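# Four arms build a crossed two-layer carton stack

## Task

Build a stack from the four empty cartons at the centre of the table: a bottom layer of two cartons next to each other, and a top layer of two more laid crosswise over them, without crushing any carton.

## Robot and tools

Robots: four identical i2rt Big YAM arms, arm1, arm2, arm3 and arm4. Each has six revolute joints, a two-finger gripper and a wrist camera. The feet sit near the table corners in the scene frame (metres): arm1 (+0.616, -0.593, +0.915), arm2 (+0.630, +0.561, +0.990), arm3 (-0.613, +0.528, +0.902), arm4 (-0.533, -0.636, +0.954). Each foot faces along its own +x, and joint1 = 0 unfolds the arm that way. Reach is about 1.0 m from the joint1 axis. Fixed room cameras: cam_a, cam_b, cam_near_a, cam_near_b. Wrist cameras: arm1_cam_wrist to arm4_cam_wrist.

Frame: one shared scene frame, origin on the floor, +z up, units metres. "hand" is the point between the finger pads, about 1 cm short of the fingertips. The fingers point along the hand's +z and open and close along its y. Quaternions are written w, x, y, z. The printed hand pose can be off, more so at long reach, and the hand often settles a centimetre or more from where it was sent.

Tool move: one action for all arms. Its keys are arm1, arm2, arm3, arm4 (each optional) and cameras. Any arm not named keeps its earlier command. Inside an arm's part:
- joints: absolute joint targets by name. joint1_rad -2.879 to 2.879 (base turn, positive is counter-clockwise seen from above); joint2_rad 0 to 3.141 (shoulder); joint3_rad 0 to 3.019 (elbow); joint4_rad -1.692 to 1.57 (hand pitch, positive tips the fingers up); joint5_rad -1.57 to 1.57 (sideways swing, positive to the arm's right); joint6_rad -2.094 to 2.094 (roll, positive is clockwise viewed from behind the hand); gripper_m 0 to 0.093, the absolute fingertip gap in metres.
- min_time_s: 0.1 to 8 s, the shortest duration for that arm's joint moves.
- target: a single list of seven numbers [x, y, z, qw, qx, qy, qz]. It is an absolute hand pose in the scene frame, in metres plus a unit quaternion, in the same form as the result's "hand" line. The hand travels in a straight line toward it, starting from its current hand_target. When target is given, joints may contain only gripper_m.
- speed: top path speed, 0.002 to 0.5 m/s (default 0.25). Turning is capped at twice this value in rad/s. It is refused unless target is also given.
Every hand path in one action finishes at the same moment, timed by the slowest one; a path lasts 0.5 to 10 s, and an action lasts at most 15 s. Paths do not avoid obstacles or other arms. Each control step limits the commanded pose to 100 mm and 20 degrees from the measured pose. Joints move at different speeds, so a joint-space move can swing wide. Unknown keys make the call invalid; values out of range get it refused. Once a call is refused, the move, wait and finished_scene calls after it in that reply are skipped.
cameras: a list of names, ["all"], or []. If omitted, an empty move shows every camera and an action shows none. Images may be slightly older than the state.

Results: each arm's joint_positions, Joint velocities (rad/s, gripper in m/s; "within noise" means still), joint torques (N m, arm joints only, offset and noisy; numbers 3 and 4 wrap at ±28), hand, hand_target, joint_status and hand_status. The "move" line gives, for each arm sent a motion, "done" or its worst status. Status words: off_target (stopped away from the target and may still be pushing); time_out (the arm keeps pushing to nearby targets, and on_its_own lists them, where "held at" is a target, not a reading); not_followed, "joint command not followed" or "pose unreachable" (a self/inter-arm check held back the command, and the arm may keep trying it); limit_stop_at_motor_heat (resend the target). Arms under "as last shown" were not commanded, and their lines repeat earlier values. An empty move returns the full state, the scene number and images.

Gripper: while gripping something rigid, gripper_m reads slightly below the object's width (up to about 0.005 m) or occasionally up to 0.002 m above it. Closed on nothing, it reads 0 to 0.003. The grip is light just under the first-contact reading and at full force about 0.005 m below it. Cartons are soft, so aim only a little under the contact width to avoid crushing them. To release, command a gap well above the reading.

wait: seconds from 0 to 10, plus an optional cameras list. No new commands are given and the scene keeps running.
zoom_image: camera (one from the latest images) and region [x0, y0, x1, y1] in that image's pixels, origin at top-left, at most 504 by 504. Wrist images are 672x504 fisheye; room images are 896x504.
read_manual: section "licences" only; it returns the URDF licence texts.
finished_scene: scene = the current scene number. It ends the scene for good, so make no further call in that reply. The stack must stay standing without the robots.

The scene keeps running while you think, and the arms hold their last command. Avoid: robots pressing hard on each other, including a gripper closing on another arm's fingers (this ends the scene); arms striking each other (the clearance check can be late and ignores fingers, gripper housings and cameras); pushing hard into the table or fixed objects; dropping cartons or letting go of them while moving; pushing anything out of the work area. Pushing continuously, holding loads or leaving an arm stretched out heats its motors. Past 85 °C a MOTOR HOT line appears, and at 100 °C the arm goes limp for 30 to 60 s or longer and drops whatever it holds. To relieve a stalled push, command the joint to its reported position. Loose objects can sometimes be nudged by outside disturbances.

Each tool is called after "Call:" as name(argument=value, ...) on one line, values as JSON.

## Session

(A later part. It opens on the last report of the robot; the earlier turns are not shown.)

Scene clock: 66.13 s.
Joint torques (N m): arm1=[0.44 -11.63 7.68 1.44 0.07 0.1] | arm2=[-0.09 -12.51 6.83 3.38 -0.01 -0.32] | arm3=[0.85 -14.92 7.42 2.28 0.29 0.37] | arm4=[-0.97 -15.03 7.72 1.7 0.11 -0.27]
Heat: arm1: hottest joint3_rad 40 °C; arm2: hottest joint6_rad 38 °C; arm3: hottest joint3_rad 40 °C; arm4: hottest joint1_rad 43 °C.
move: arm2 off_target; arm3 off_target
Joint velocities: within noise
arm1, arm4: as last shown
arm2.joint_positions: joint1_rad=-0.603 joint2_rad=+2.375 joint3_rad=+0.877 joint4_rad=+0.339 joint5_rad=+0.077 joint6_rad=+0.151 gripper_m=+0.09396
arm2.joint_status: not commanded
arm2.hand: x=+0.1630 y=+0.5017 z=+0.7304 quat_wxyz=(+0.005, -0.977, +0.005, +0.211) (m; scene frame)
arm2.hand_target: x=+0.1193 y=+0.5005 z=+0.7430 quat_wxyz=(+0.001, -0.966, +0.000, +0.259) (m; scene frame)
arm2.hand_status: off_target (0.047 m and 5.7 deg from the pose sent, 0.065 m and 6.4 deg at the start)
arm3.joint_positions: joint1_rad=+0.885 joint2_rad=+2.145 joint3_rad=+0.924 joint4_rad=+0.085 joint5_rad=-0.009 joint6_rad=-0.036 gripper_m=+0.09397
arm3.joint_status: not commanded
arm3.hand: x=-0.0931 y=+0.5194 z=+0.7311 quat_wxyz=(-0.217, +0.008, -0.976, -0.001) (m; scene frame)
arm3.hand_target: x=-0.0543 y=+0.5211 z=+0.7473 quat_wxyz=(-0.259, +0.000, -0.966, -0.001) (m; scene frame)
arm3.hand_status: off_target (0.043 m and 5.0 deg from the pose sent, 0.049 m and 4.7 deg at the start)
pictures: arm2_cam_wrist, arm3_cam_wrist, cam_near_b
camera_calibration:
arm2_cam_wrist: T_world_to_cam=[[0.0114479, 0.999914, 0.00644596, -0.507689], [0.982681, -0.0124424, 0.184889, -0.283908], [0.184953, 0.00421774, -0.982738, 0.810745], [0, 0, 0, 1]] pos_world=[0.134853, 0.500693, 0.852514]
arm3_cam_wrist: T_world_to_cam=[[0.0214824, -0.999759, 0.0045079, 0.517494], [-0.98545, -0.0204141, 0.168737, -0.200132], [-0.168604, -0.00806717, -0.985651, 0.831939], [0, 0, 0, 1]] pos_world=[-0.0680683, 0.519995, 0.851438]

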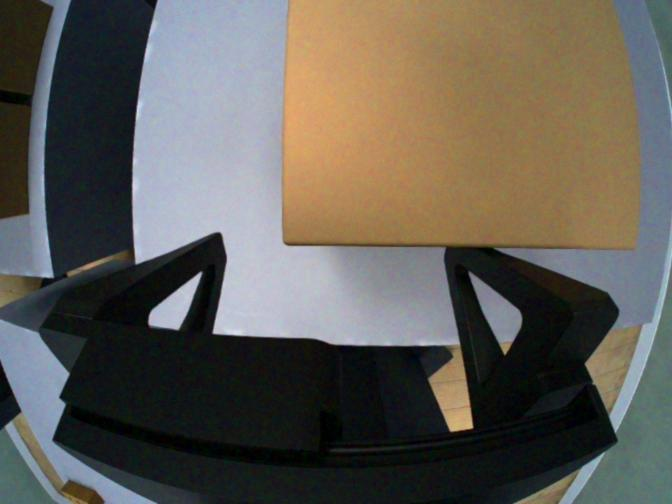

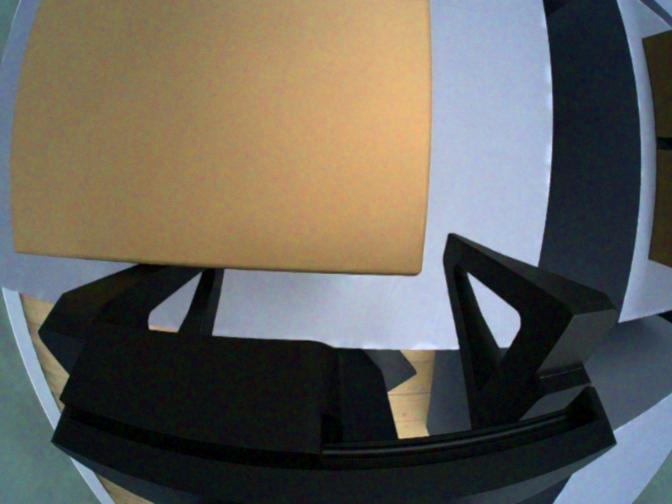

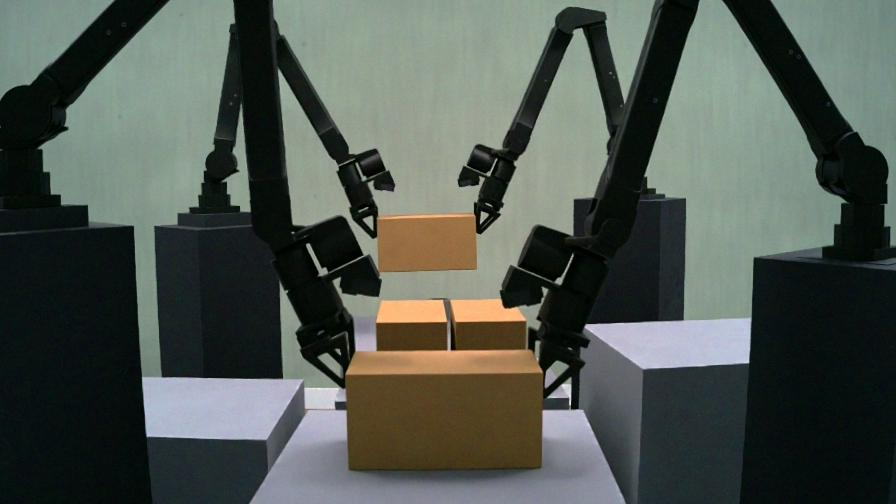

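Call:
move(arm2={"target":[0.185,0.502,0.732,0,0.966,0,-0.259],"speed":0.1}, arm3={"target":[-0.105,0.521,0.737,0.2588,0,0.9659,0],"speed":0.1})

Call:
move(arm2={"target":[0.18,0.545,0.727,0,0.966,0,-0.259],"speed":0.1}, arm3={"target":[-0.10,0.555,0.732,0.2588,0,0.9659,0],"speed":0.1})

Call:
move(arm2={"target":[0.118,0.545,0.727,0,0.966,0,-0.259],"speed":0.07}, arm3={"target":[-0.042,0.555,0.732,0.2588,0,0.9659,0],"speed":0.07}, cameras=["cam_near_b","arm2_cam_wrist","arm3_cam_wrist"])

Scene clock: 69.00 s.
Joint torques (N m): arm1=[0.5 -11.75 7.69 1.43 0.07 0.1] | arm2=[1.73 -10.7 0.46 2.5 0.24 -0.11] | arm3=[0.67 -15.79 2.86 1.62 0.22 0.21] | arm4=[-1.08 -15.09 7.68 1.63 0.11 -0.27]
Heat: arm1: hottest joint3_rad 40 °C; arm2: hottest joint6_rad 38 °C; arm3: hottest joint3_rad 40 °C; arm4: hottest joint1_rad 43 °C.
move: arm2 done; arm3 off_target
Joint velocities: within noise
arm1, arm4: as last shown
arm2.joint_positions: joint1_rad=-0.603 joint2_rad=+2.388 joint3_rad=+0.780 joint4_rad=+0.548 joint5_rad=+0.078 joint6_rad=+0.150 gripper_m=+0.09396
arm2.joint_status: not commanded
arm2.hand: x=+0.1800 y=+0.5046 z=+0.7363 quat_wxyz=(-0.002, -0.966, +0.007, +0.259) (m; scene frame)
arm2.hand_target: x=+0.1850 y=+0.5021 z=+0.7321 quat_wxyz=(+0.000, -0.966, +0.000, +0.259) (m; scene frame)
arm2.hand_status: done (0.007 m and 0.8 deg from the pose sent, 0.022 m and 5.7 deg at the start)
arm3.joint_positions: joint1_rad=+0.885 joint2_rad=+2.145 joint3_rad=+0.834 joint4_rad=+0.228 joint5_rad=-0.008 joint6_rad=-0.023 gripper_m=+0.09397
arm3.joint_status: not commanded
arm3.hand: x=-0.1136 y=+0.5196 z=+0.7269 quat_wxyz=(-0.243, +0.002, -0.970, -0.001) (m; scene frame)
arm3.hand_target: x=-0.1051 y=+0.5210 z=+0.7370 quat_wxyz=(-0.259, +0.000, -0.966, +0.000) (m; scene frame)
arm3.hand_status: off_target (0.013 m and 1.8 deg from the pose sent, 0.013 m and 5.0 deg at the start)
pictures: none

Scene clock: 70.27 s.
Joint torques (N m): arm1=[0.44 -11.69 7.69 1.46 0.07 0.1] | arm2=[0.62 -10.46 0.92 2.47 -0.11 -0.14] | arm3=[0.97 -14.45 4.26 1.51 0.27 0.23] | arm4=[-0.97 -14.86 7.71 1.78 0.1 -0.25]
Heat: arm1: hottest joint3_rad 40 °C; arm2: hottest joint6_rad 38 °C; arm3: hottest joint3_rad 40 °C; arm4: hottest joint1_rad 43 °C.
move: arm2 done; arm3 off_target
Joint velocities: within noise
arm1: as last shown
arm2.joint_positions: joint1_rad=-0.710 joint2_rad=+2.403 joint3_rad=+0.780 joint4_rad=+0.562 joint5_rad=+0.028 joint6_rad=+0.050 gripper_m=+0.09396
arm2.joint_status: not commanded
arm2.hand: x=+0.1795 y=+0.5445 z=+0.7310 quat_wxyz=(+0.001, -0.967, +0.004, +0.256) (m; scene frame)
arm2.hand_target: x=+0.1800 y=+0.5451 z=+0.7271 quat_wxyz=(+0.000, -0.966, +0.000, +0.259) (m; scene frame)
arm2.hand_status: done (0.004 m and 0.6 deg from the pose sent, 0.041 m and 0.8 deg at the start)
arm3.joint_positions: joint1_rad=+0.961 joint2_rad=+2.145 joint3_rad=+0.834 joint4_rad=+0.229 joint5_rad=+0.032 joint6_rad=+0.046 gripper_m=+0.09397
arm3.joint_status: not commanded
arm3.hand: x=-0.1139 y=+0.5506 z=+0.7271 quat_wxyz=(-0.244, +0.000, -0.970, +0.001) (m; scene frame)
arm3.hand_target: x=-0.1003 y=+0.5550 z=+0.7323 quat_wxyz=(-0.259, +0.000, -0.966, +0.000) (m; scene frame)
arm3.hand_status: off_target (0.015 m and 1.7 deg from the pose sent, 0.038 m and 1.8 deg at the start)
arm4.joint_positions: joint1_rad=-0.941 joint2_rad=+1.799 joint3_rad=+0.648 joint4_rad=+0.016 joint5_rad=+0.020 joint6_rad=+0.038 gripper_m=+0.09396
arm4.joint_status: not commanded
arm4.hand: x=-0.0991 y=-0.6185 z=+0.8643 quat_wxyz=(-0.217, +0.004, -0.976, +0.000) (m; scene frame)
arm4.hand_target: x=-0.0694 y=-0.6241 z=+0.8905 quat_wxyz=(-0.259, +0.000, -0.966, +0.001) (m; scene frame)
arm4.hand_status: not commanded
pictures: none

Scene clock: 71.80 s.
Joint torques (N m): arm1=[0.44 -11.69 7.69 1.44 0.07 0.1] | arm2=[-0.32 -12.57 7.12 2.09 -0.16 -0.12] | arm3=[0.38 -15.68 8.44 1.72 0.07 0.11] | arm4=[-0.97 -15.03 7.72 1.66 0.11 -0.25]
Heat: arm1: hottest joint3_rad 40 °C; arm2: hottest joint6_rad 38 °C; arm3: hottest joint3_rad 40 °C; arm4: hottest joint1_rad 42 °C.
move: arm2 off_target; arm3 off_target
Joint velocities: within noise
arm1.joint_positions: joint1_rad=+0.894 joint2_rad=+1.709 joint3_rad=+0.685 joint4_rad=-0.121 joint5_rad=+0.046 joint6_rad=+0.079 gripper_m=+0.09397
arm1.joint_status: not commanded
arm1.hand: x=+0.1744 y=-0.6216 z=+0.8592 quat_wxyz=(-0.005, +0.977, -0.002, -0.212) (m; scene frame)
arm1.hand_target: x=+0.1401 y=-0.6279 z=+0.8910 quat_wxyz=(+0.000, +0.966, +0.000, -0.259) (m; scene frame)
arm1.hand_status: not commanded
arm2.joint_positions: joint1_rad=-0.710 joint2_rad=+2.415 joint3_rad=+0.869 joint4_rad=+0.408 joint5_rad=+0.026 joint6_rad=+0.047 gripper_m=+0.09396
arm2.joint_status: not commanded
arm2.hand: x=+0.1644 y=+0.5432 z=+0.7181 quat_wxyz=(+0.002, -0.976, +0.002, +0.219) (m; scene frame)
arm2.hand_target: x=+0.1201 y=+0.5453 z=+0.7302 quat_wxyz=(+0.001, -0.966, +0.000, +0.259) (m; scene frame)
arm2.hand_status: off_target (0.047 m and 4.8 deg from the pose sent, 0.062 m and 0.6 deg at the start)
arm3.joint_positions: joint1_rad=+0.961 joint2_rad=+2.192 joint3_rad=+0.942 joint4_rad=+0.105 joint5_rad=+0.032 joint6_rad=+0.049 gripper_m=+0.09397
arm3.joint_status: not commanded
arm3.hand: x=-0.0928 y=+0.5517 z=+0.7142 quat_wxyz=(-0.213, -0.001, -0.977, +0.003) (m; scene frame)
arm3.hand_target: x=-0.0453 y=+0.5549 z=+0.7354 quat_wxyz=(-0.259, +0.000, -0.966, +0.000) (m; scene frame)
arm3.hand_status: off_target (0.054 m and 5.4 deg from the pose sent, 0.072 m and 1.7 deg at the start)
arm4: as last shown
pictures: arm2_cam_wrist, arm3_cam_wrist, cam_near_b
camera_calibration:
arm2_cam_wrist: T_world_to_cam=[[0.00273537, 0.999996, 0.000640703, -0.543609], [0.985491, -0.00280442, 0.169702, -0.277382], [0.169703, 0.00016721, -0.985495, 0.804867], [0, 0, 0, 1]] pos_world=[0.138256, 0.542694, 0.840613]
arm3_cam_wrist: T_world_to_cam=[[0.00259105, -0.999971, 0.00710987, 0.546356], [-0.984376, -0.00129874, 0.176075, -0.211931], [-0.17606, -0.00745501, -0.984351, 0.813656], [0, 0, 0, 1]] pos_world=[-0.0667833, 0.552131, 0.834355]

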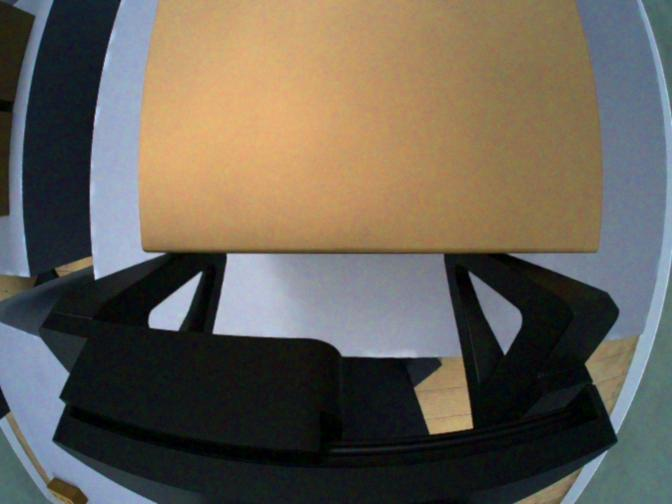

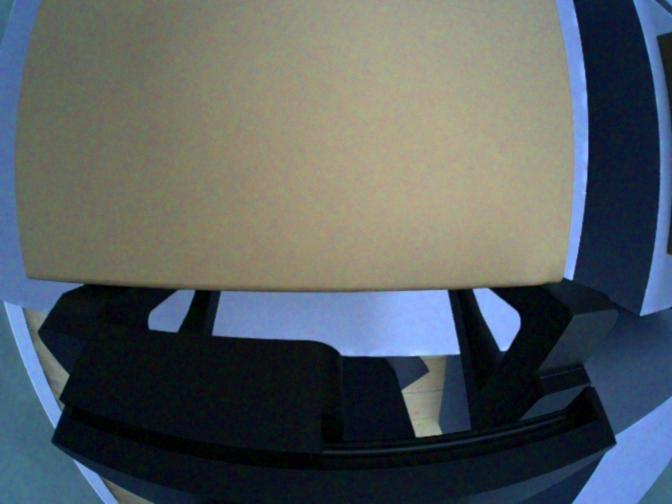

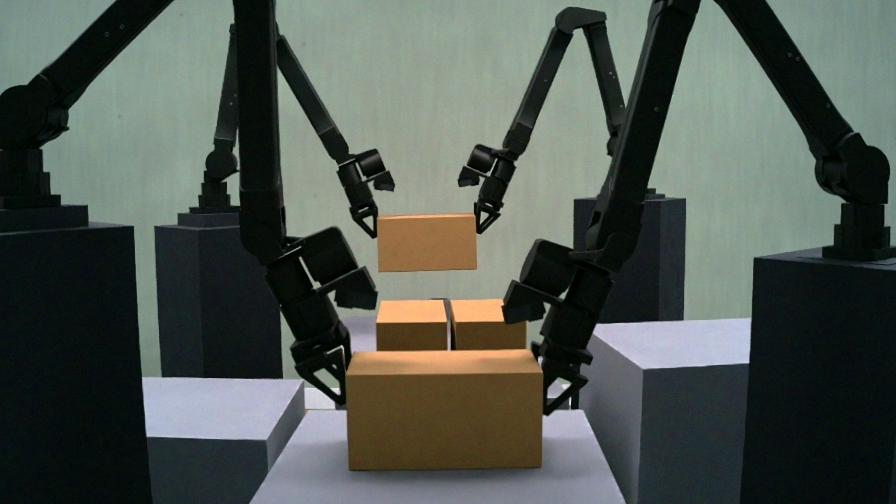

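Call:
move(arm2={"target":[0.113,0.545,0.87,0,0.966,0,-0.259],"speed":0.08}, arm3={"target":[-0.037,0.555,0.875,0.2588,0,0.9659,0],"speed":0.08}, cameras=["cam_near_b"])

Call:
move(arm2={"target":[0.09,0.295,0.87,0,0.966,0,-0.259],"speed":0.08}, arm3={"target":[-0.044,0.305,0.875,0.2588,0,0.9659,0],"speed":0.08}, cameras=["cam_near_b","cam_near_a","arm2_cam_wrist","arm3_cam_wrist"])

Scene clock: 75.60 s.
Joint torques (N m): arm1=[0.5 -11.75 7.69 1.44 0.07 0.1] | arm2=[0.38 -15.21 7.53 2.54 -0.05 -0.19] | arm3=[0.38 -17.38 10.21 1.95 0.09 0.11] | arm4=[-1.03 -14.97 7.66 1.66 0.11 -0.26]
Heat: arm1: hottest joint3_rad 40 °C; arm2: hottest joint2_rad 37 °C; arm3: hottest joint3_rad 40 °C; arm4: hottest joint1_rad 42 °C.
move: arm2 off_target; arm3 off_target
Joint velocities: within noise
arm1, arm4: as last shown
arm2.joint_positions: joint1_rad=-0.710 joint2_rad=+2.069 joint3_rad=+0.788 joint4_rad=+0.087 joint5_rad=+0.024 joint6_rad=+0.044 gripper_m=+0.09396
arm2.joint_status: not commanded
arm2.hand: x=+0.1657 y=+0.5431 z=+0.8282 quat_wxyz=(+0.002, -0.981, +0.000, +0.192) (m; scene frame)
arm2.hand_target: x=+0.1159 y=+0.5453 z=+0.8716 quat_wxyz=(+0.001, -0.966, +0.000, +0.259) (m; scene frame)
arm2.hand_status: off_target (0.067 m and 7.9 deg from the pose sent, 0.160 m and 4.8 deg at the start)
arm3.joint_positions: joint1_rad=+0.961 joint2_rad=+1.898 joint3_rad=+0.947 joint4_rad=-0.237 joint5_rad=+0.032 joint6_rad=+0.050 gripper_m=+0.09397
arm3.joint_status: not commanded
arm3.hand: x=-0.0911 y=+0.5513 z=+0.8299 quat_wxyz=(-0.192, +0.000, -0.981, +0.004) (m; scene frame)
arm3.hand_target: x=-0.0415 y=+0.5548 z=+0.8781 quat_wxyz=(-0.259, +0.000, -0.966, +0.000) (m; scene frame)
arm3.hand_status: off_target (0.071 m and 7.8 deg from the pose sent, 0.170 m and 5.4 deg at the start)
pictures: cam_near_b

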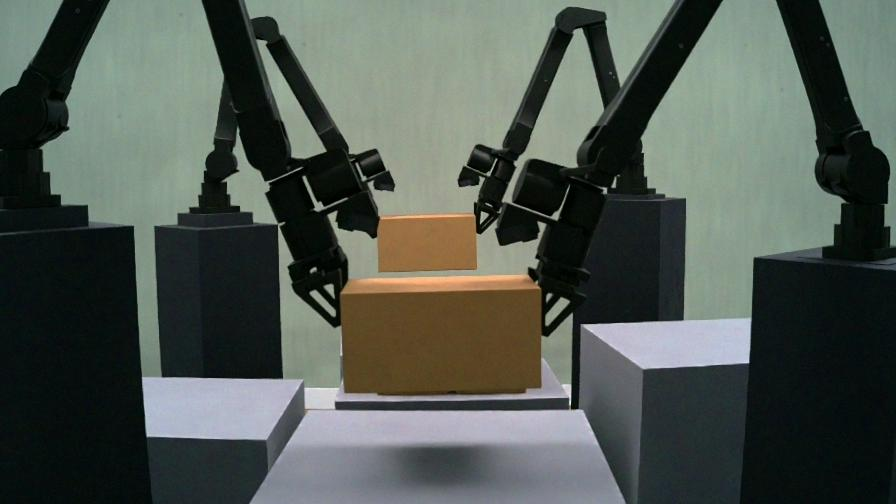

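Scene clock: 79.43 s.
Joint torques (N m): arm1=[0.5 -11.69 7.68 1.46 0.07 0.1] | arm2=[-0.56 -13.39 13.89 2.45 0.88 -0.22] | arm3=[0.91 -16.09 12.48 1.68 -0.87 0.3] | arm4=[-1.08 -15.03 7.64 1.66 0.11 -0.26]
Heat: arm1: hottest joint3_rad 40 °C; arm2: hottest joint2_rad 37 °C; arm3: hottest joint3_rad 41 °C; arm4: hottest joint1_rad 42 °C.
move: arm2 off_target; arm3 off_target
Joint velocities: within noise
arm1, arm4: as last shown
arm2.joint_positions: joint1_rad=-0.214 joint2_rad=+2.130 joint3_rad=+1.033 joint4_rad=-0.151 joint5_rad=+0.240 joint6_rad=+0.499 gripper_m=+0.09396
arm2.joint_status: not commanded
arm2.hand: x=+0.1525 y=+0.3215 z=+0.8391 quat_wxyz=(+0.022, -0.979, -0.003, +0.201) (m; scene frame)
arm2.hand_target: x=+0.0952 y=+0.2979 z=+0.8755 quat_wxyz=(+0.001, -0.966, +0.001, +0.259) (m; scene frame)
arm2.hand_status: off_target (0.075 m and 7.3 deg from the pose sent, 0.263 m and 7.9 deg at the start)
arm3.joint_positions: joint1_rad=+0.466 joint2_rad=+1.936 joint3_rad=+1.056 joint4_rad=-0.335 joint5_rad=-0.192 joint6_rad=-0.399 gripper_m=+0.09397
arm3.joint_status: not commanded
arm3.hand: x=-0.1019 y=+0.3244 z=+0.8386 quat_wxyz=(-0.201, -0.003, -0.980, -0.017) (m; scene frame)
arm3.hand_target: x=-0.0496 y=+0.3074 z=+0.8793 quat_wxyz=(-0.259, +0.001, -0.966, +0.000) (m; scene frame)
arm3.hand_status: off_target (0.071 m and 7.1 deg from the pose sent, 0.255 m and 7.8 deg at the start)
pictures: arm2_cam_wrist, arm3_cam_wrist, cam_near_a, cam_near_b
camera_calibration:
arm2_cam_wrist: T_world_to_cam=[[0.00159877, 0.999067, 0.0431477, -0.357038], [0.978507, -0.0104604, 0.205949, -0.313635], [0.206209, 0.0418911, -0.977611, 0.900566], [0, 0, 0, 1]] pos_world=[0.12176, 0.315699, 0.960401]
arm3_cam_wrist: T_world_to_cam=[[0.00546824, -0.999482, -0.0317155, 0.350918], [-0.979502, -0.01174, 0.201093, -0.260232], [-0.201362, 0.0299658, -0.979059, 0.913687], [0, 0, 0, 1]] pos_world=[-0.0728354, 0.320302, 0.958014]

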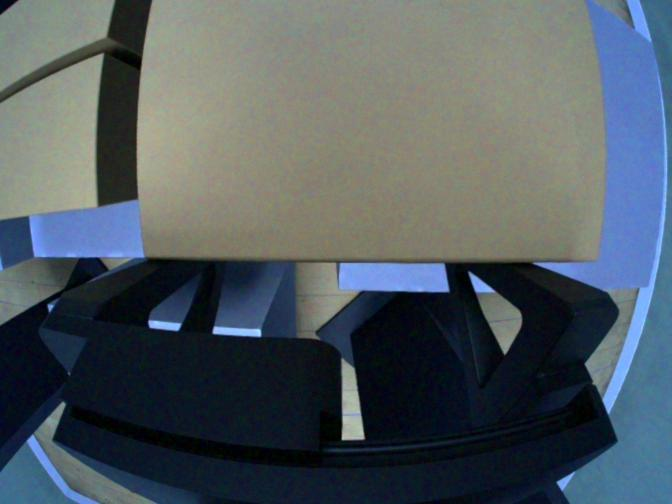

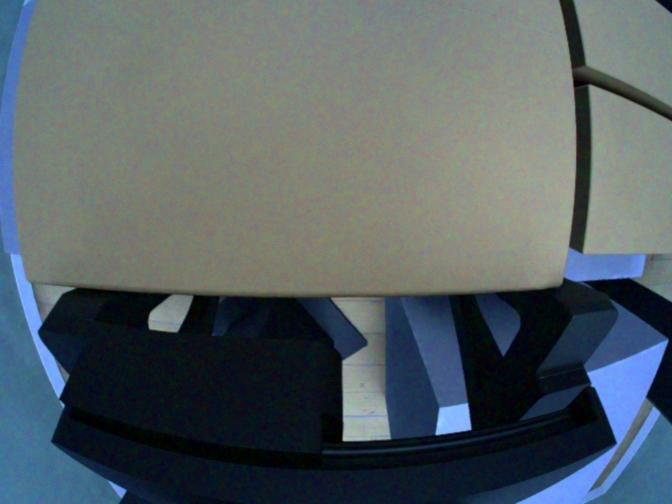

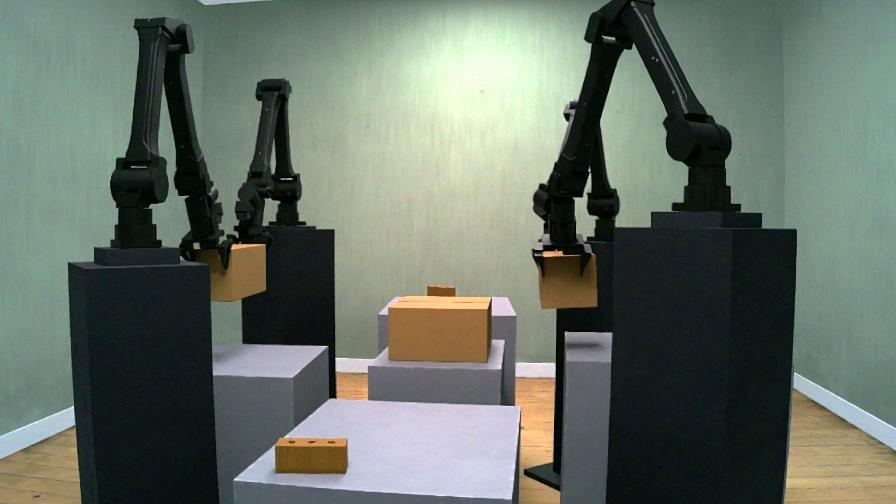

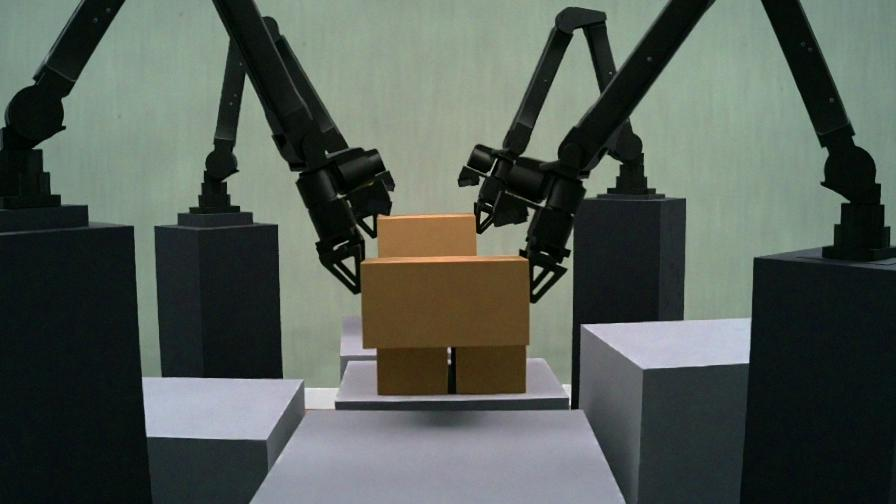

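Call:
move(arm2={"target":[0.084,0.26,0.915,0,0.966,0,-0.259],"speed":0.08}, arm3={"target":[-0.046,0.27,0.92,0.2588,0,0.9659,0],"speed":0.08})

Call:
move(arm2={"target":[0.064,0.034,0.915,0,0.966,0,-0.259],"speed":0.08}, arm3={"target":[-0.058,0.038,0.92,0.2588,0,0.9659,0],"speed":0.08}, cameras=["all"])

Scene clock: 82.37 s.
Joint torques (N m): arm1=[0.44 -11.69 7.68 1.46 0.07 0.1] | arm2=[-0.67 -16.79 14.38 2.06 0.92 -0.28] | arm3=[1.2 -18.37 13.05 1.69 -0.86 0.36] | arm4=[-1.14 -14.8 7.72 1.7 0.11 -0.25]
Heat: arm1: hottest joint3_rad 41 °C; arm2: hottest joint2_rad 37 °C; arm3: hottest joint3_rad 42 °C; arm4: hottest joint1_rad 42 °C.
move: arm2 off_target; arm3 off_target
Joint velocities: within noise
arm1, arm4: as last shown
arm2.joint_positions: joint1_rad=-0.161 joint2_rad=+2.108 joint3_rad=+1.108 joint4_rad=-0.291 joint5_rad=+0.262 joint6_rad=+0.548 gripper_m=+0.09396
arm2.joint_status: not commanded
arm2.hand: x=+0.1508 y=+0.2909 z=+0.8613 quat_wxyz=(+0.033, -0.981, -0.006, +0.190) (m; scene frame)
arm2.hand_target: x=+0.0902 y=+0.2640 z=+0.9204 quat_wxyz=(+0.001, -0.966, +0.001, +0.260) (m; scene frame)
arm2.hand_status: off_target (0.091 m and 9.0 deg from the pose sent, 0.119 m and 7.3 deg at the start; pose on its path clipped on 4 of 41 steps)
arm3.joint_positions: joint1_rad=+0.404 joint2_rad=+1.913 joint3_rad=+1.126 joint4_rad=-0.469 joint5_rad=-0.221 joint6_rad=-0.459 gripper_m=+0.09397
arm3.joint_status: not commanded
arm3.hand: x=-0.1055 y=+0.2930 z=+0.8647 quat_wxyz=(-0.190, -0.004, -0.981, -0.027) (m; scene frame)
arm3.hand_target: x=-0.0526 y=+0.2734 z=+0.9242 quat_wxyz=(-0.259, +0.001, -0.966, -0.001) (m; scene frame)
arm3.hand_status: off_target (0.084 m and 8.6 deg from the pose sent, 0.113 m and 7.1 deg at the start)
pictures: none

Scene clock: 86.10 s.
Joint torques (N m): arm1=[0.44 -11.69 7.69 1.44 0.07 0.1] | arm2=[-5.54 -18.73 16.94 2.1 1.8 -0.41] | arm3=[3.78 -21.01 14.37 1.55 -1.89 0.5] | arm4=[-1.03 -14.68 7.64 1.72 0.11 -0.27]
Heat: arm1: hottest joint3_rad 41 °C; arm2: hottest joint3_rad 38 °C; arm3: hottest joint3_rad 43 °C; arm4: hottest joint1_rad 42 °C.
move: arm2 off_target; arm3 off_target
Joint velocities: within noise
arm1, arm4: as last shown
arm2.joint_positions: joint1_rad=+0.133 joint2_rad=+2.402 joint3_rad=+1.770 joint4_rad=-0.705 joint5_rad=+0.344 joint6_rad=+0.805 gripper_m=+0.09396
arm2.joint_status: not commanded
arm2.hand: x=+0.1370 y=+0.0452 z=+0.8729 quat_wxyz=(+0.026, -0.978, -0.023, +0.207) (m; scene frame)
arm2.hand_target: x=+0.0699 y=+0.0418 z=+0.9195 quat_wxyz=(+0.002, -0.965, +0.001, +0.260) (m; scene frame)
arm2.hand_status: off_target (0.085 m and 7.3 deg from the pose sent, 0.277 m and 9.0 deg at the start)
arm3.joint_positions: joint1_rad=+0.056 joint2_rad=+2.188 joint3_rad=+1.651 joint4_rad=-0.784 joint5_rad=-0.334 joint6_rad=-0.772 gripper_m=+0.09397
arm3.joint_status: not commanded
arm3.hand: x=-0.1192 y=+0.0523 z=+0.8747 quat_wxyz=(-0.206, -0.018, -0.978, -0.027) (m; scene frame)
arm3.hand_target: x=-0.0634 y=+0.0443 z=+0.9236 quat_wxyz=(-0.260, +0.001, -0.966, -0.001) (m; scene frame)
arm3.hand_status: off_target (0.077 m and 7.2 deg from the pose sent, 0.265 m and 8.6 deg at the start)
pictures: arm1_cam_wrist, arm2_cam_wrist, arm3_cam_wrist, arm4_cam_wrist, cam_a, cam_b, cam_near_a, cam_near_b
camera_calibration:
arm1_cam_wrist: T_world_to_cam=[[-0.00668467, 0.999937, 0.00906114, 0.614514], [0.982692, 0.00489131, 0.185183, -0.324051], [0.185127, 0.0101422, -0.982662, 0.942673], [0, 0, 0, 1]] pos_world=[0.148037, -0.62245, 0.980769]
arm2_cam_wrist: T_world_to_cam=[[-0.0352842, 0.997684, 0.0581448, -0.0904308], [0.980749, 0.0233866, 0.193869, -0.299632], [0.19206, 0.063866, -0.979303, 0.95072], [0, 0, 0, 1]] pos_world=[0.108077, 0.0365101, 0.99439]
arm3_cam_wrist: T_world_to_cam=[[-0.0182164, -0.998175, -0.0575767, 0.0999019], [-0.981485, 0.00687054, 0.191416, -0.280428], [-0.190671, 0.0599976, -0.979819, 0.954019], [0, 0, 0, 1]] pos_world=[-0.0915121, 0.0444074, 0.994196]
arm4_cam_wrist: T_world_to_cam=[[0.0185174, -0.999826, 0.00229198, -0.621497], [-0.983404, -0.0177994, 0.180555, -0.260923], [-0.180483, -0.00559736, -0.983562, 0.95142], [0, 0, 0, 1]] pos_world=[-0.0733684, -0.620708, 0.984316]

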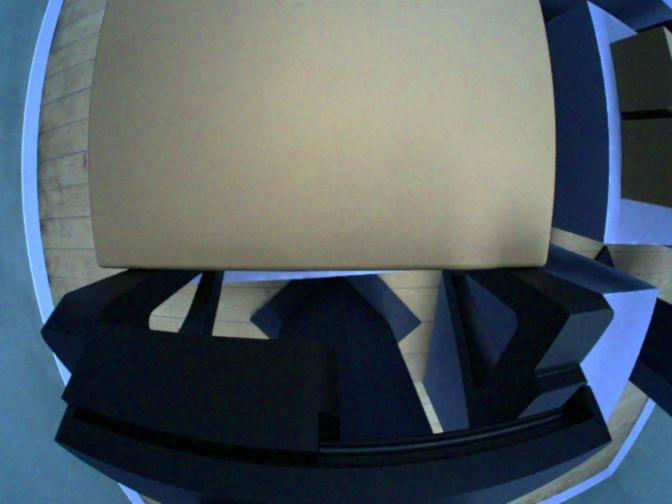

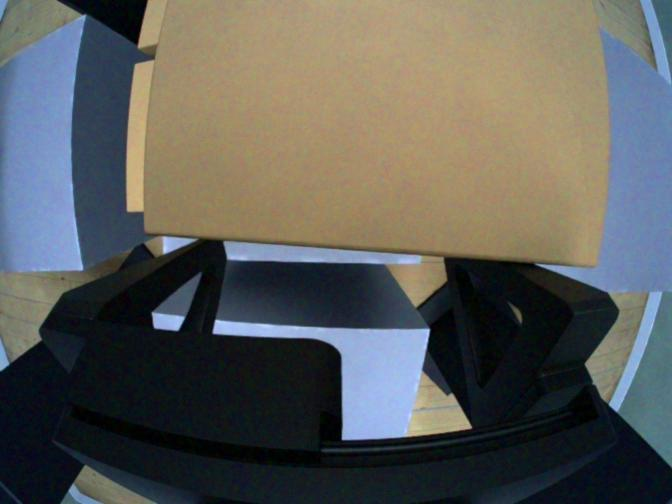

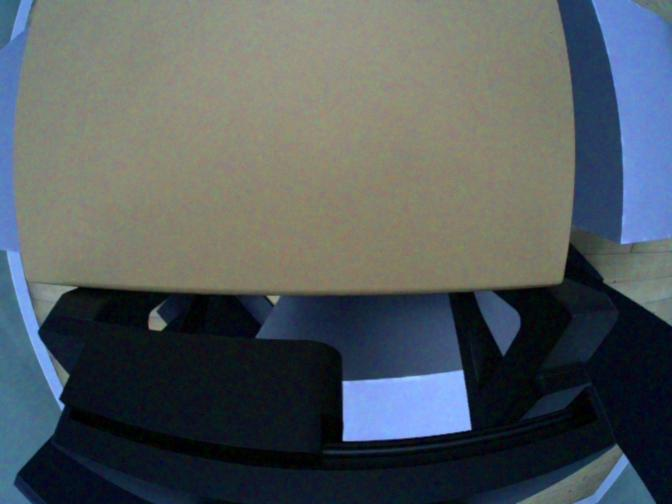

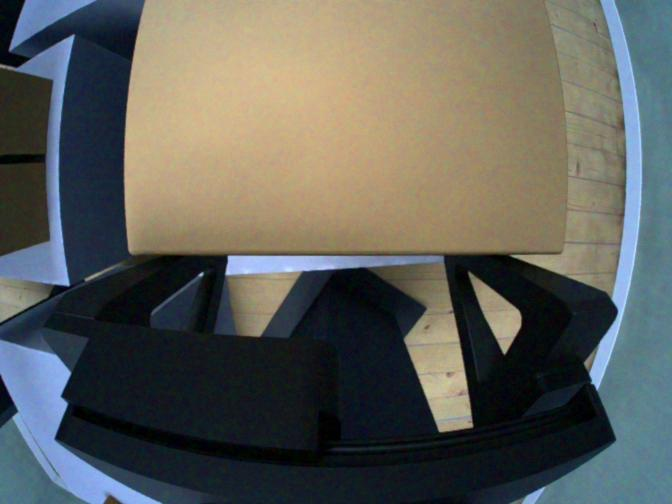

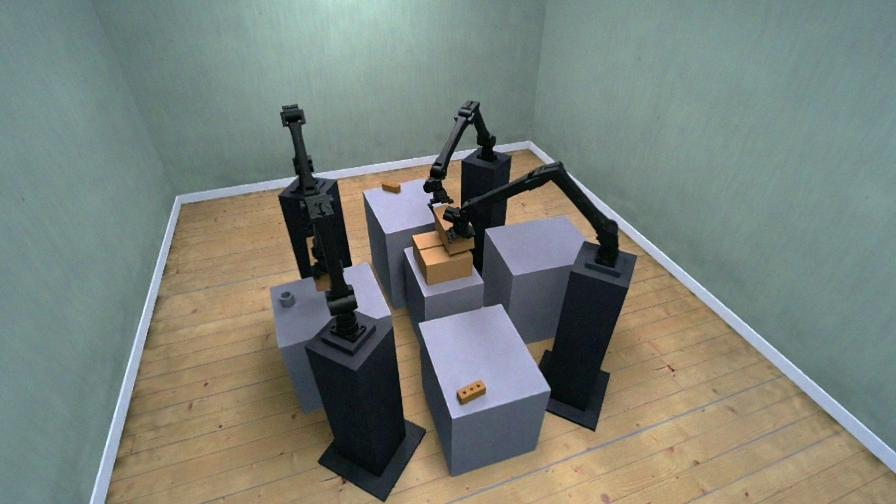

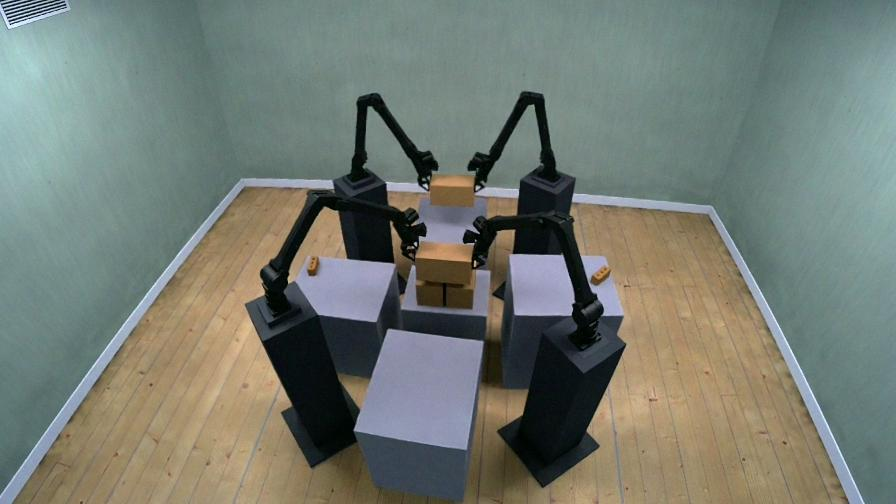

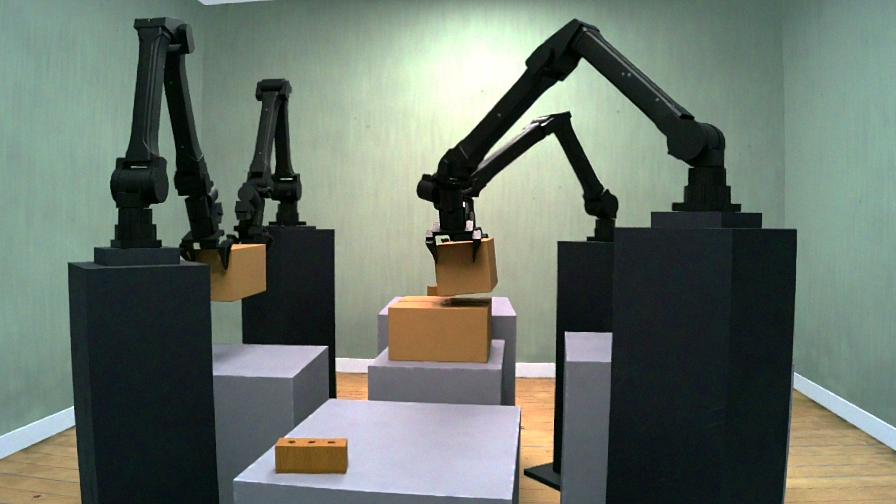

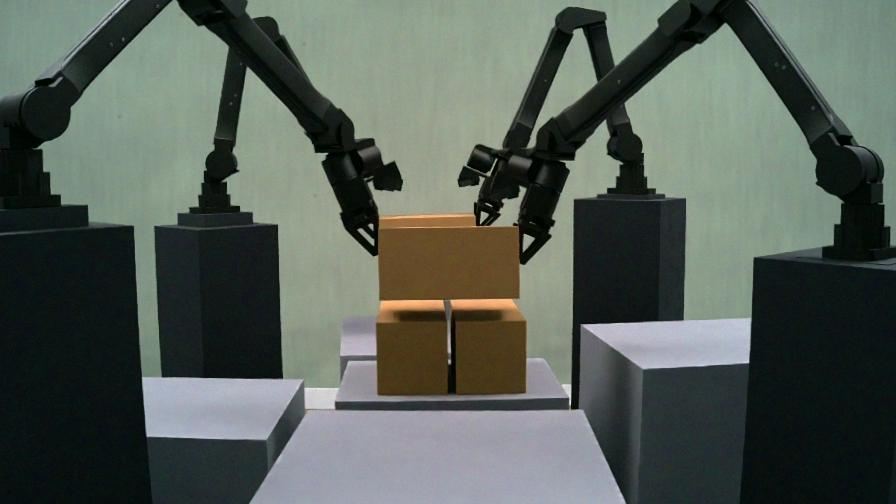

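Call:
move(arm2={"target":[0.066,0.022,0.875,0,0.966,0,-0.259],"speed":0.04}, arm3={"target":[-0.060,0.026,0.88,0.2588,0,0.9659,0],"speed":0.04}, cameras=["cam_near_b","cam_near_a"])

Call:
zoom_image(camera="cam_near_a", region=[360, 220, 560, 380])

Scene clock: 89.07 s.
Joint torques (N m): arm1=[0.44 -11.75 7.69 1.46 0.07 0.1] | arm2=[-3.6 -18.9 16.42 3.4 1.58 -0.36] | arm3=[2.96 -21.3 13.53 2.39 -1.68 0.52] | arm4=[-1.03 -15.15 7.68 1.72 0.11 -0.25]
Heat: arm1: hottest joint3_rad 41 °C; arm2: hottest joint3_rad 39 °C; arm3: hottest joint3_rad 45 °C; arm4: hottest joint1_rad 42 °C.
move: arm2 off_target; arm3 off_target
Joint velocities: within noise
arm1, arm4: as last shown
arm2.joint_positions: joint1_rad=+0.136 joint2_rad=+2.477 joint3_rad=+1.818 joint4_rad=-0.705 joint5_rad=+0.354 joint6_rad=+0.815 gripper_m=+0.09396
arm2.joint_status: not commanded
arm2.hand: x=+0.1358 y=+0.0428 z=+0.8393 quat_wxyz=(+0.038, -0.978, -0.021, +0.203) (m; scene frame)
arm2.hand_target: x=+0.0717 y=+0.0298 z=+0.8809 quat_wxyz=(+0.002, -0.966, +0.001, +0.260) (m; scene frame)
arm2.hand_status: off_target (0.081 m and 8.3 deg from the pose sent, 0.075 m and 7.3 deg at the start)
arm3.joint_positions: joint1_rad=+0.047 joint2_rad=+2.254 joint3_rad=+1.669 joint4_rad=-0.754 joint5_rad=-0.344 joint6_rad=-0.789 gripper_m=+0.09397
arm3.joint_status: not commanded
arm3.hand: x=-0.1196 y=+0.0468 z=+0.8402 quat_wxyz=(-0.204, -0.014, -0.978, -0.034) (m; scene frame)
arm3.hand_target: x=-0.0652 y=+0.0320 z=+0.8845 quat_wxyz=(-0.260, +0.001, -0.966, -0.002) (m; scene frame)
arm3.hand_status: off_target (0.075 m and 7.7 deg from the pose sent, 0.065 m and 7.3 deg at the start)
pictures: cam_near_a, cam_near_b

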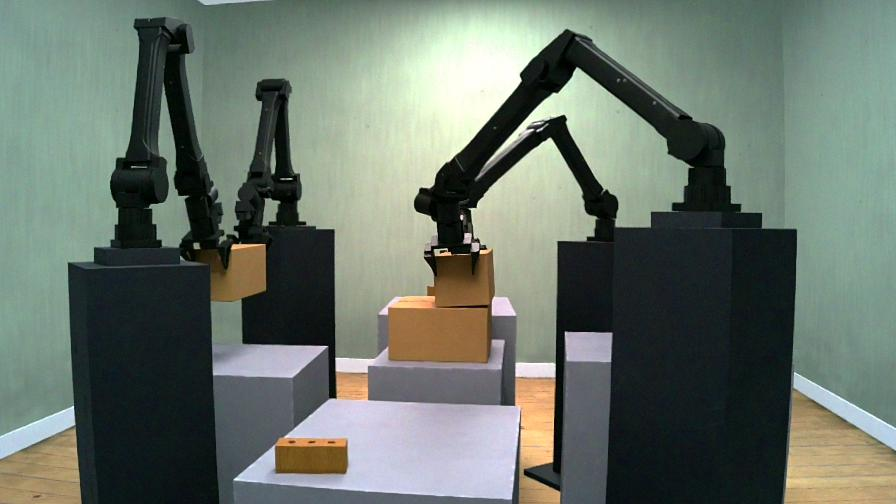

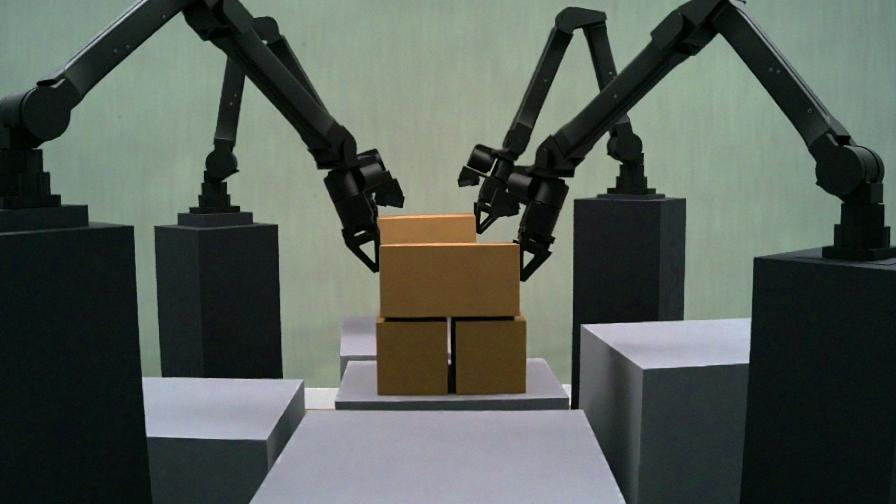

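Scaled by 2.520 from the camera's 896x504 image, which has a finer 1280x720 frame.

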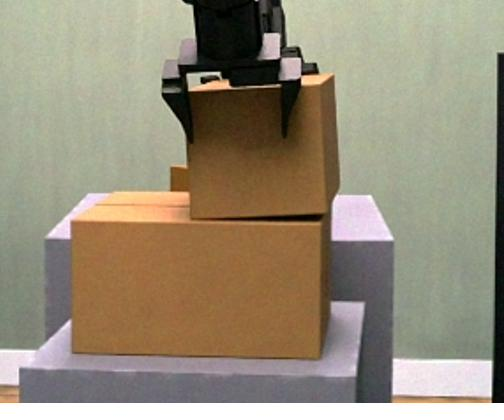

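Call:
move(arm2={"target":[0.070,0.024,0.852,0,0.966,0,-0.259],"speed":0.04}, arm3={"target":[-0.064,0.028,0.857,0.2588,0,0.9659,0],"speed":0.04})

Call:
move(arm2={"target":[0.145,0.036,0.856,0,0.966,0,-0.259],"speed":0.07}, arm3={"target":[-0.134,0.040,0.863,0.2588,0,0.9659,0],"speed":0.07}, cameras=["cam_near_b","cam_near_a","arm2_cam_wrist","arm3_cam_wrist"])

Call:
zoom_image(camera="cam_near_a", region=[360, 220, 560, 380])

Scene clock: 91.13 s.
Joint torques (N m): arm1=[0.44 -11.69 7.68 1.46 0.07 0.1] | arm2=[-3.72 -18.2 15.42 3.78 1.47 -0.41] | arm3=[3.55 -20.31 12.25 2.91 -1.55 0.52] | arm4=[-1.08 -14.97 7.68 1.66 0.11 -0.25]
Heat: arm1: hottest joint3_rad 41 °C; arm2: hottest joint3_rad 40 °C; arm3: hottest joint3_rad 46 °C; arm4: hottest joint1_rad 42 °C.
move: arm2 off_target; arm3 off_target
Joint velocities: within noise
arm1, arm4: as last shown
arm2.joint_positions: joint1_rad=+0.143 joint2_rad=+2.491 joint3_rad=+1.819 joint4_rad=-0.675 joint5_rad=+0.359 joint6_rad=+0.820 gripper_m=+0.09396
arm2.joint_status: not commanded
arm2.hand: x=+0.1366 y=+0.0376 z=+0.8317 quat_wxyz=(+0.032, -0.977, -0.020, +0.210) (m; scene frame)
arm2.hand_target: x=+0.0750 y=+0.0308 z=+0.8574 quat_wxyz=(+0.002, -0.966, +0.001, +0.260) (m; scene frame)
arm2.hand_status: off_target (0.071 m and 7.2 deg from the pose sent, 0.070 m and 8.2 deg at the start)
arm3.joint_positions: joint1_rad=+0.042 joint2_rad=+2.269 joint3_rad=+1.669 joint4_rad=-0.720 joint5_rad=-0.348 joint6_rad=-0.792 gripper_m=+0.09397
arm3.joint_status: not commanded
arm3.hand: x=-0.1185 y=+0.0408 z=+0.8327 quat_wxyz=(-0.212, -0.013, -0.977, -0.027) (m; scene frame)
arm3.hand_target: x=-0.0678 y=+0.0327 z=+0.8604 quat_wxyz=(-0.259, +0.001, -0.966, -0.002) (m; scene frame)
arm3.hand_status: off_target (0.061 m and 6.5 deg from the pose sent, 0.061 m and 7.7 deg at the start)
pictures: none

Scene clock: 92.80 s.
Joint torques (N m): arm1=[0.5 -11.69 7.69 1.44 0.07 0.1] | arm2=[1.9 -20.66 6.76 1.72 0.54 0.03] | arm3=[-0.79 -21.48 7.12 1.22 -0.5 0.02] | arm4=[-0.85 -14.92 7.64 1.65 0.11 -0.26]
Heat: arm1: hottest joint3_rad 41 °C; arm2: hottest joint3_rad 40 °C; arm3: hottest joint3_rad 46 °C; arm4: hottest joint1_rad 42 °C.
move: arm2 off_target; arm3 off_target
Joint velocities: within noise
arm1: as last shown
arm2.joint_positions: joint1_rad=+0.153 joint2_rad=+2.438 joint3_rad=+1.691 joint4_rad=-0.538 joint5_rad=+0.400 joint6_rad=+0.845 gripper_m=+0.09396
arm2.joint_status: not commanded
arm2.hand: x=+0.1455 y=+0.0485 z=+0.8343 quat_wxyz=(+0.017, -0.970, -0.004, +0.244) (m; scene frame)
arm2.hand_target: x=+0.1452 y=+0.0362 z=+0.8557 quat_wxyz=(+0.000, -0.966, +0.000, +0.259) (m; scene frame)
arm2.hand_status: off_target (0.025 m and 2.7 deg from the pose sent, 0.026 m and 7.2 deg at the start)
arm3.joint_positions: joint1_rad=+0.027 joint2_rad=+2.187 joint3_rad=+1.539 joint4_rad=-0.610 joint5_rad=-0.391 joint6_rad=-0.815 gripper_m=+0.09397
arm3.joint_status: not commanded
arm3.hand: x=-0.1324 y=+0.0527 z=+0.8476 quat_wxyz=(-0.246, -0.001, -0.969, -0.015) (m; scene frame)
arm3.hand_target: x=-0.1341 y=+0.0403 z=+0.8631 quat_wxyz=(-0.259, +0.000, -0.966, +0.000) (m; scene frame)
arm3.hand_status: off_target (0.020 m and 2.2 deg from the pose sent, 0.034 m and 6.5 deg at the start)
arm4.joint_positions: joint1_rad=-0.941 joint2_rad=+1.799 joint3_rad=+0.648 joint4_rad=+0.016 joint5_rad=+0.020 joint6_rad=+0.038 gripper_m=+0.09396
arm4.joint_status: not commanded
arm4.hand: x=-0.0991 y=-0.6185 z=+0.8643 quat_wxyz=(-0.217, +0.004, -0.976, +0.000) (m; scene frame)
arm4.hand_target: x=-0.0694 y=-0.6241 z=+0.8905 quat_wxyz=(-0.259, +0.000, -0.966, +0.001) (m; scene frame)
arm4.hand_status: not commanded
pictures: arm2_cam_wrist, arm3_cam_wrist, cam_near_a, cam_near_b
camera_calibration:
arm2_cam_wrist: T_world_to_cam=[[-0.000820884, 0.999421, 0.0340148, -0.0761526], [0.993077, -0.00318084, 0.117425, -0.237323], [0.117466, 0.0338757, -0.992499, 0.934434], [0, 0, 0, 1]] pos_world=[0.125853, 0.043699, 0.957883]
arm3_cam_wrist: T_world_to_cam=[[0.0112145, -0.999584, -0.0265867, 0.07622], [-0.993997, -0.0140377, 0.108503, -0.218424], [-0.108831, 0.0252103, -0.993741, 0.94943], [0, 0, 0, 1]] pos_world=[-0.11464, 0.0491866, 0.969213]

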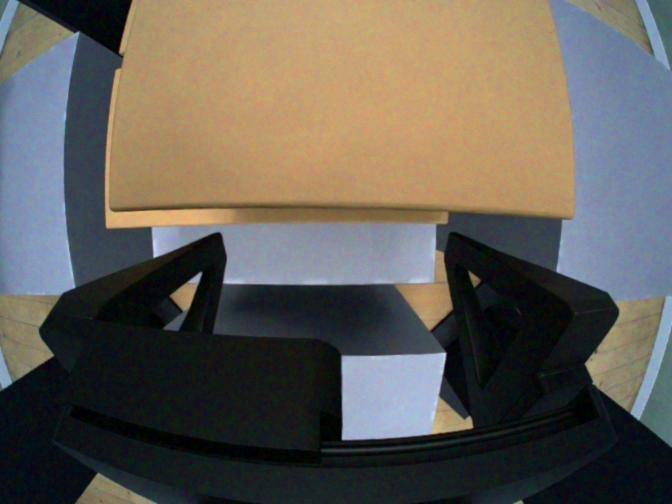

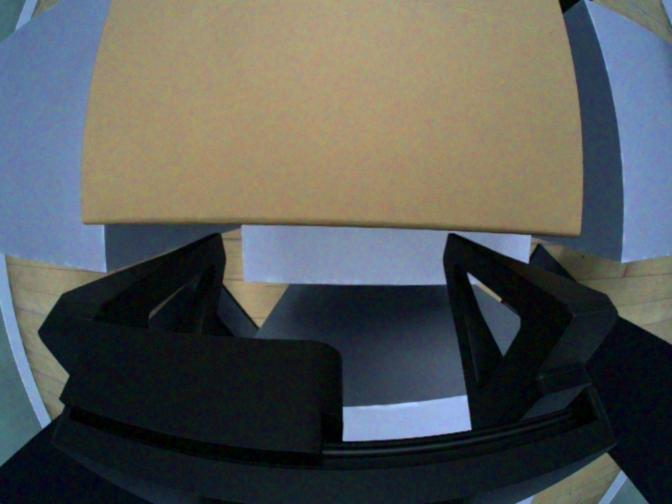

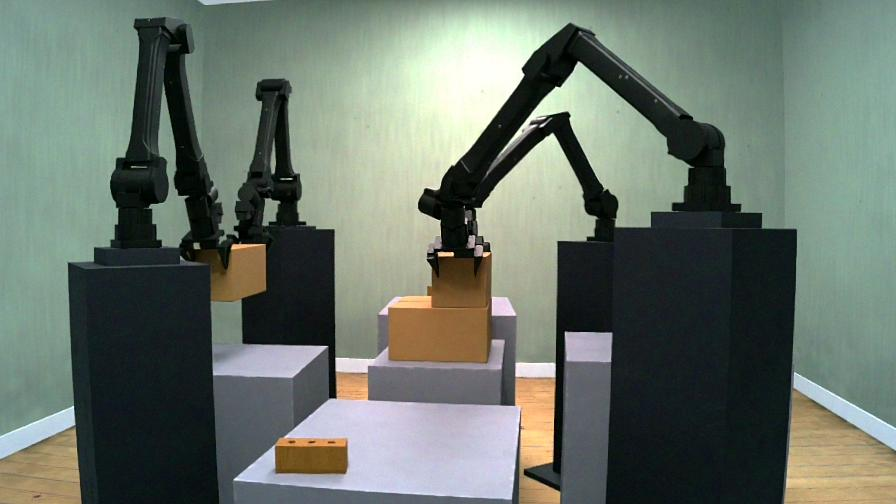

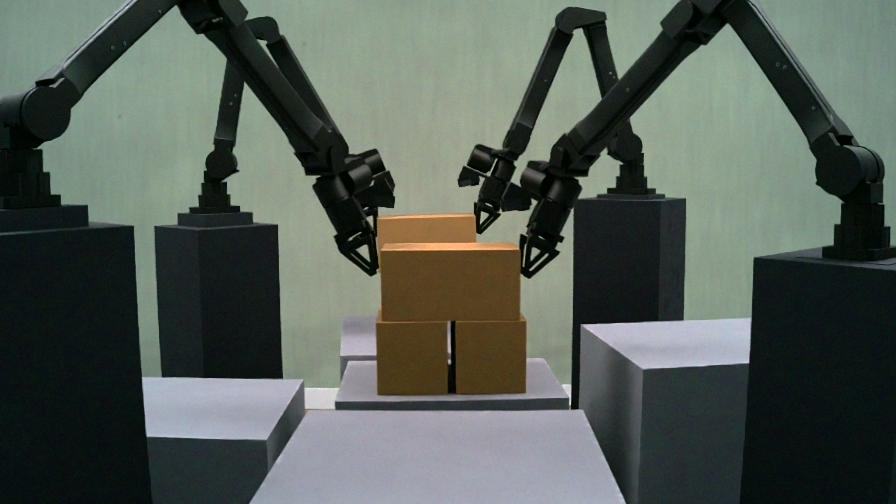

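Scaled by 2.520 from the camera's 896x504 image, which has a finer 1280x720 frame.

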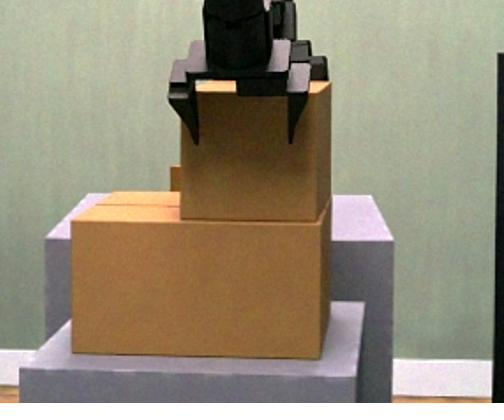

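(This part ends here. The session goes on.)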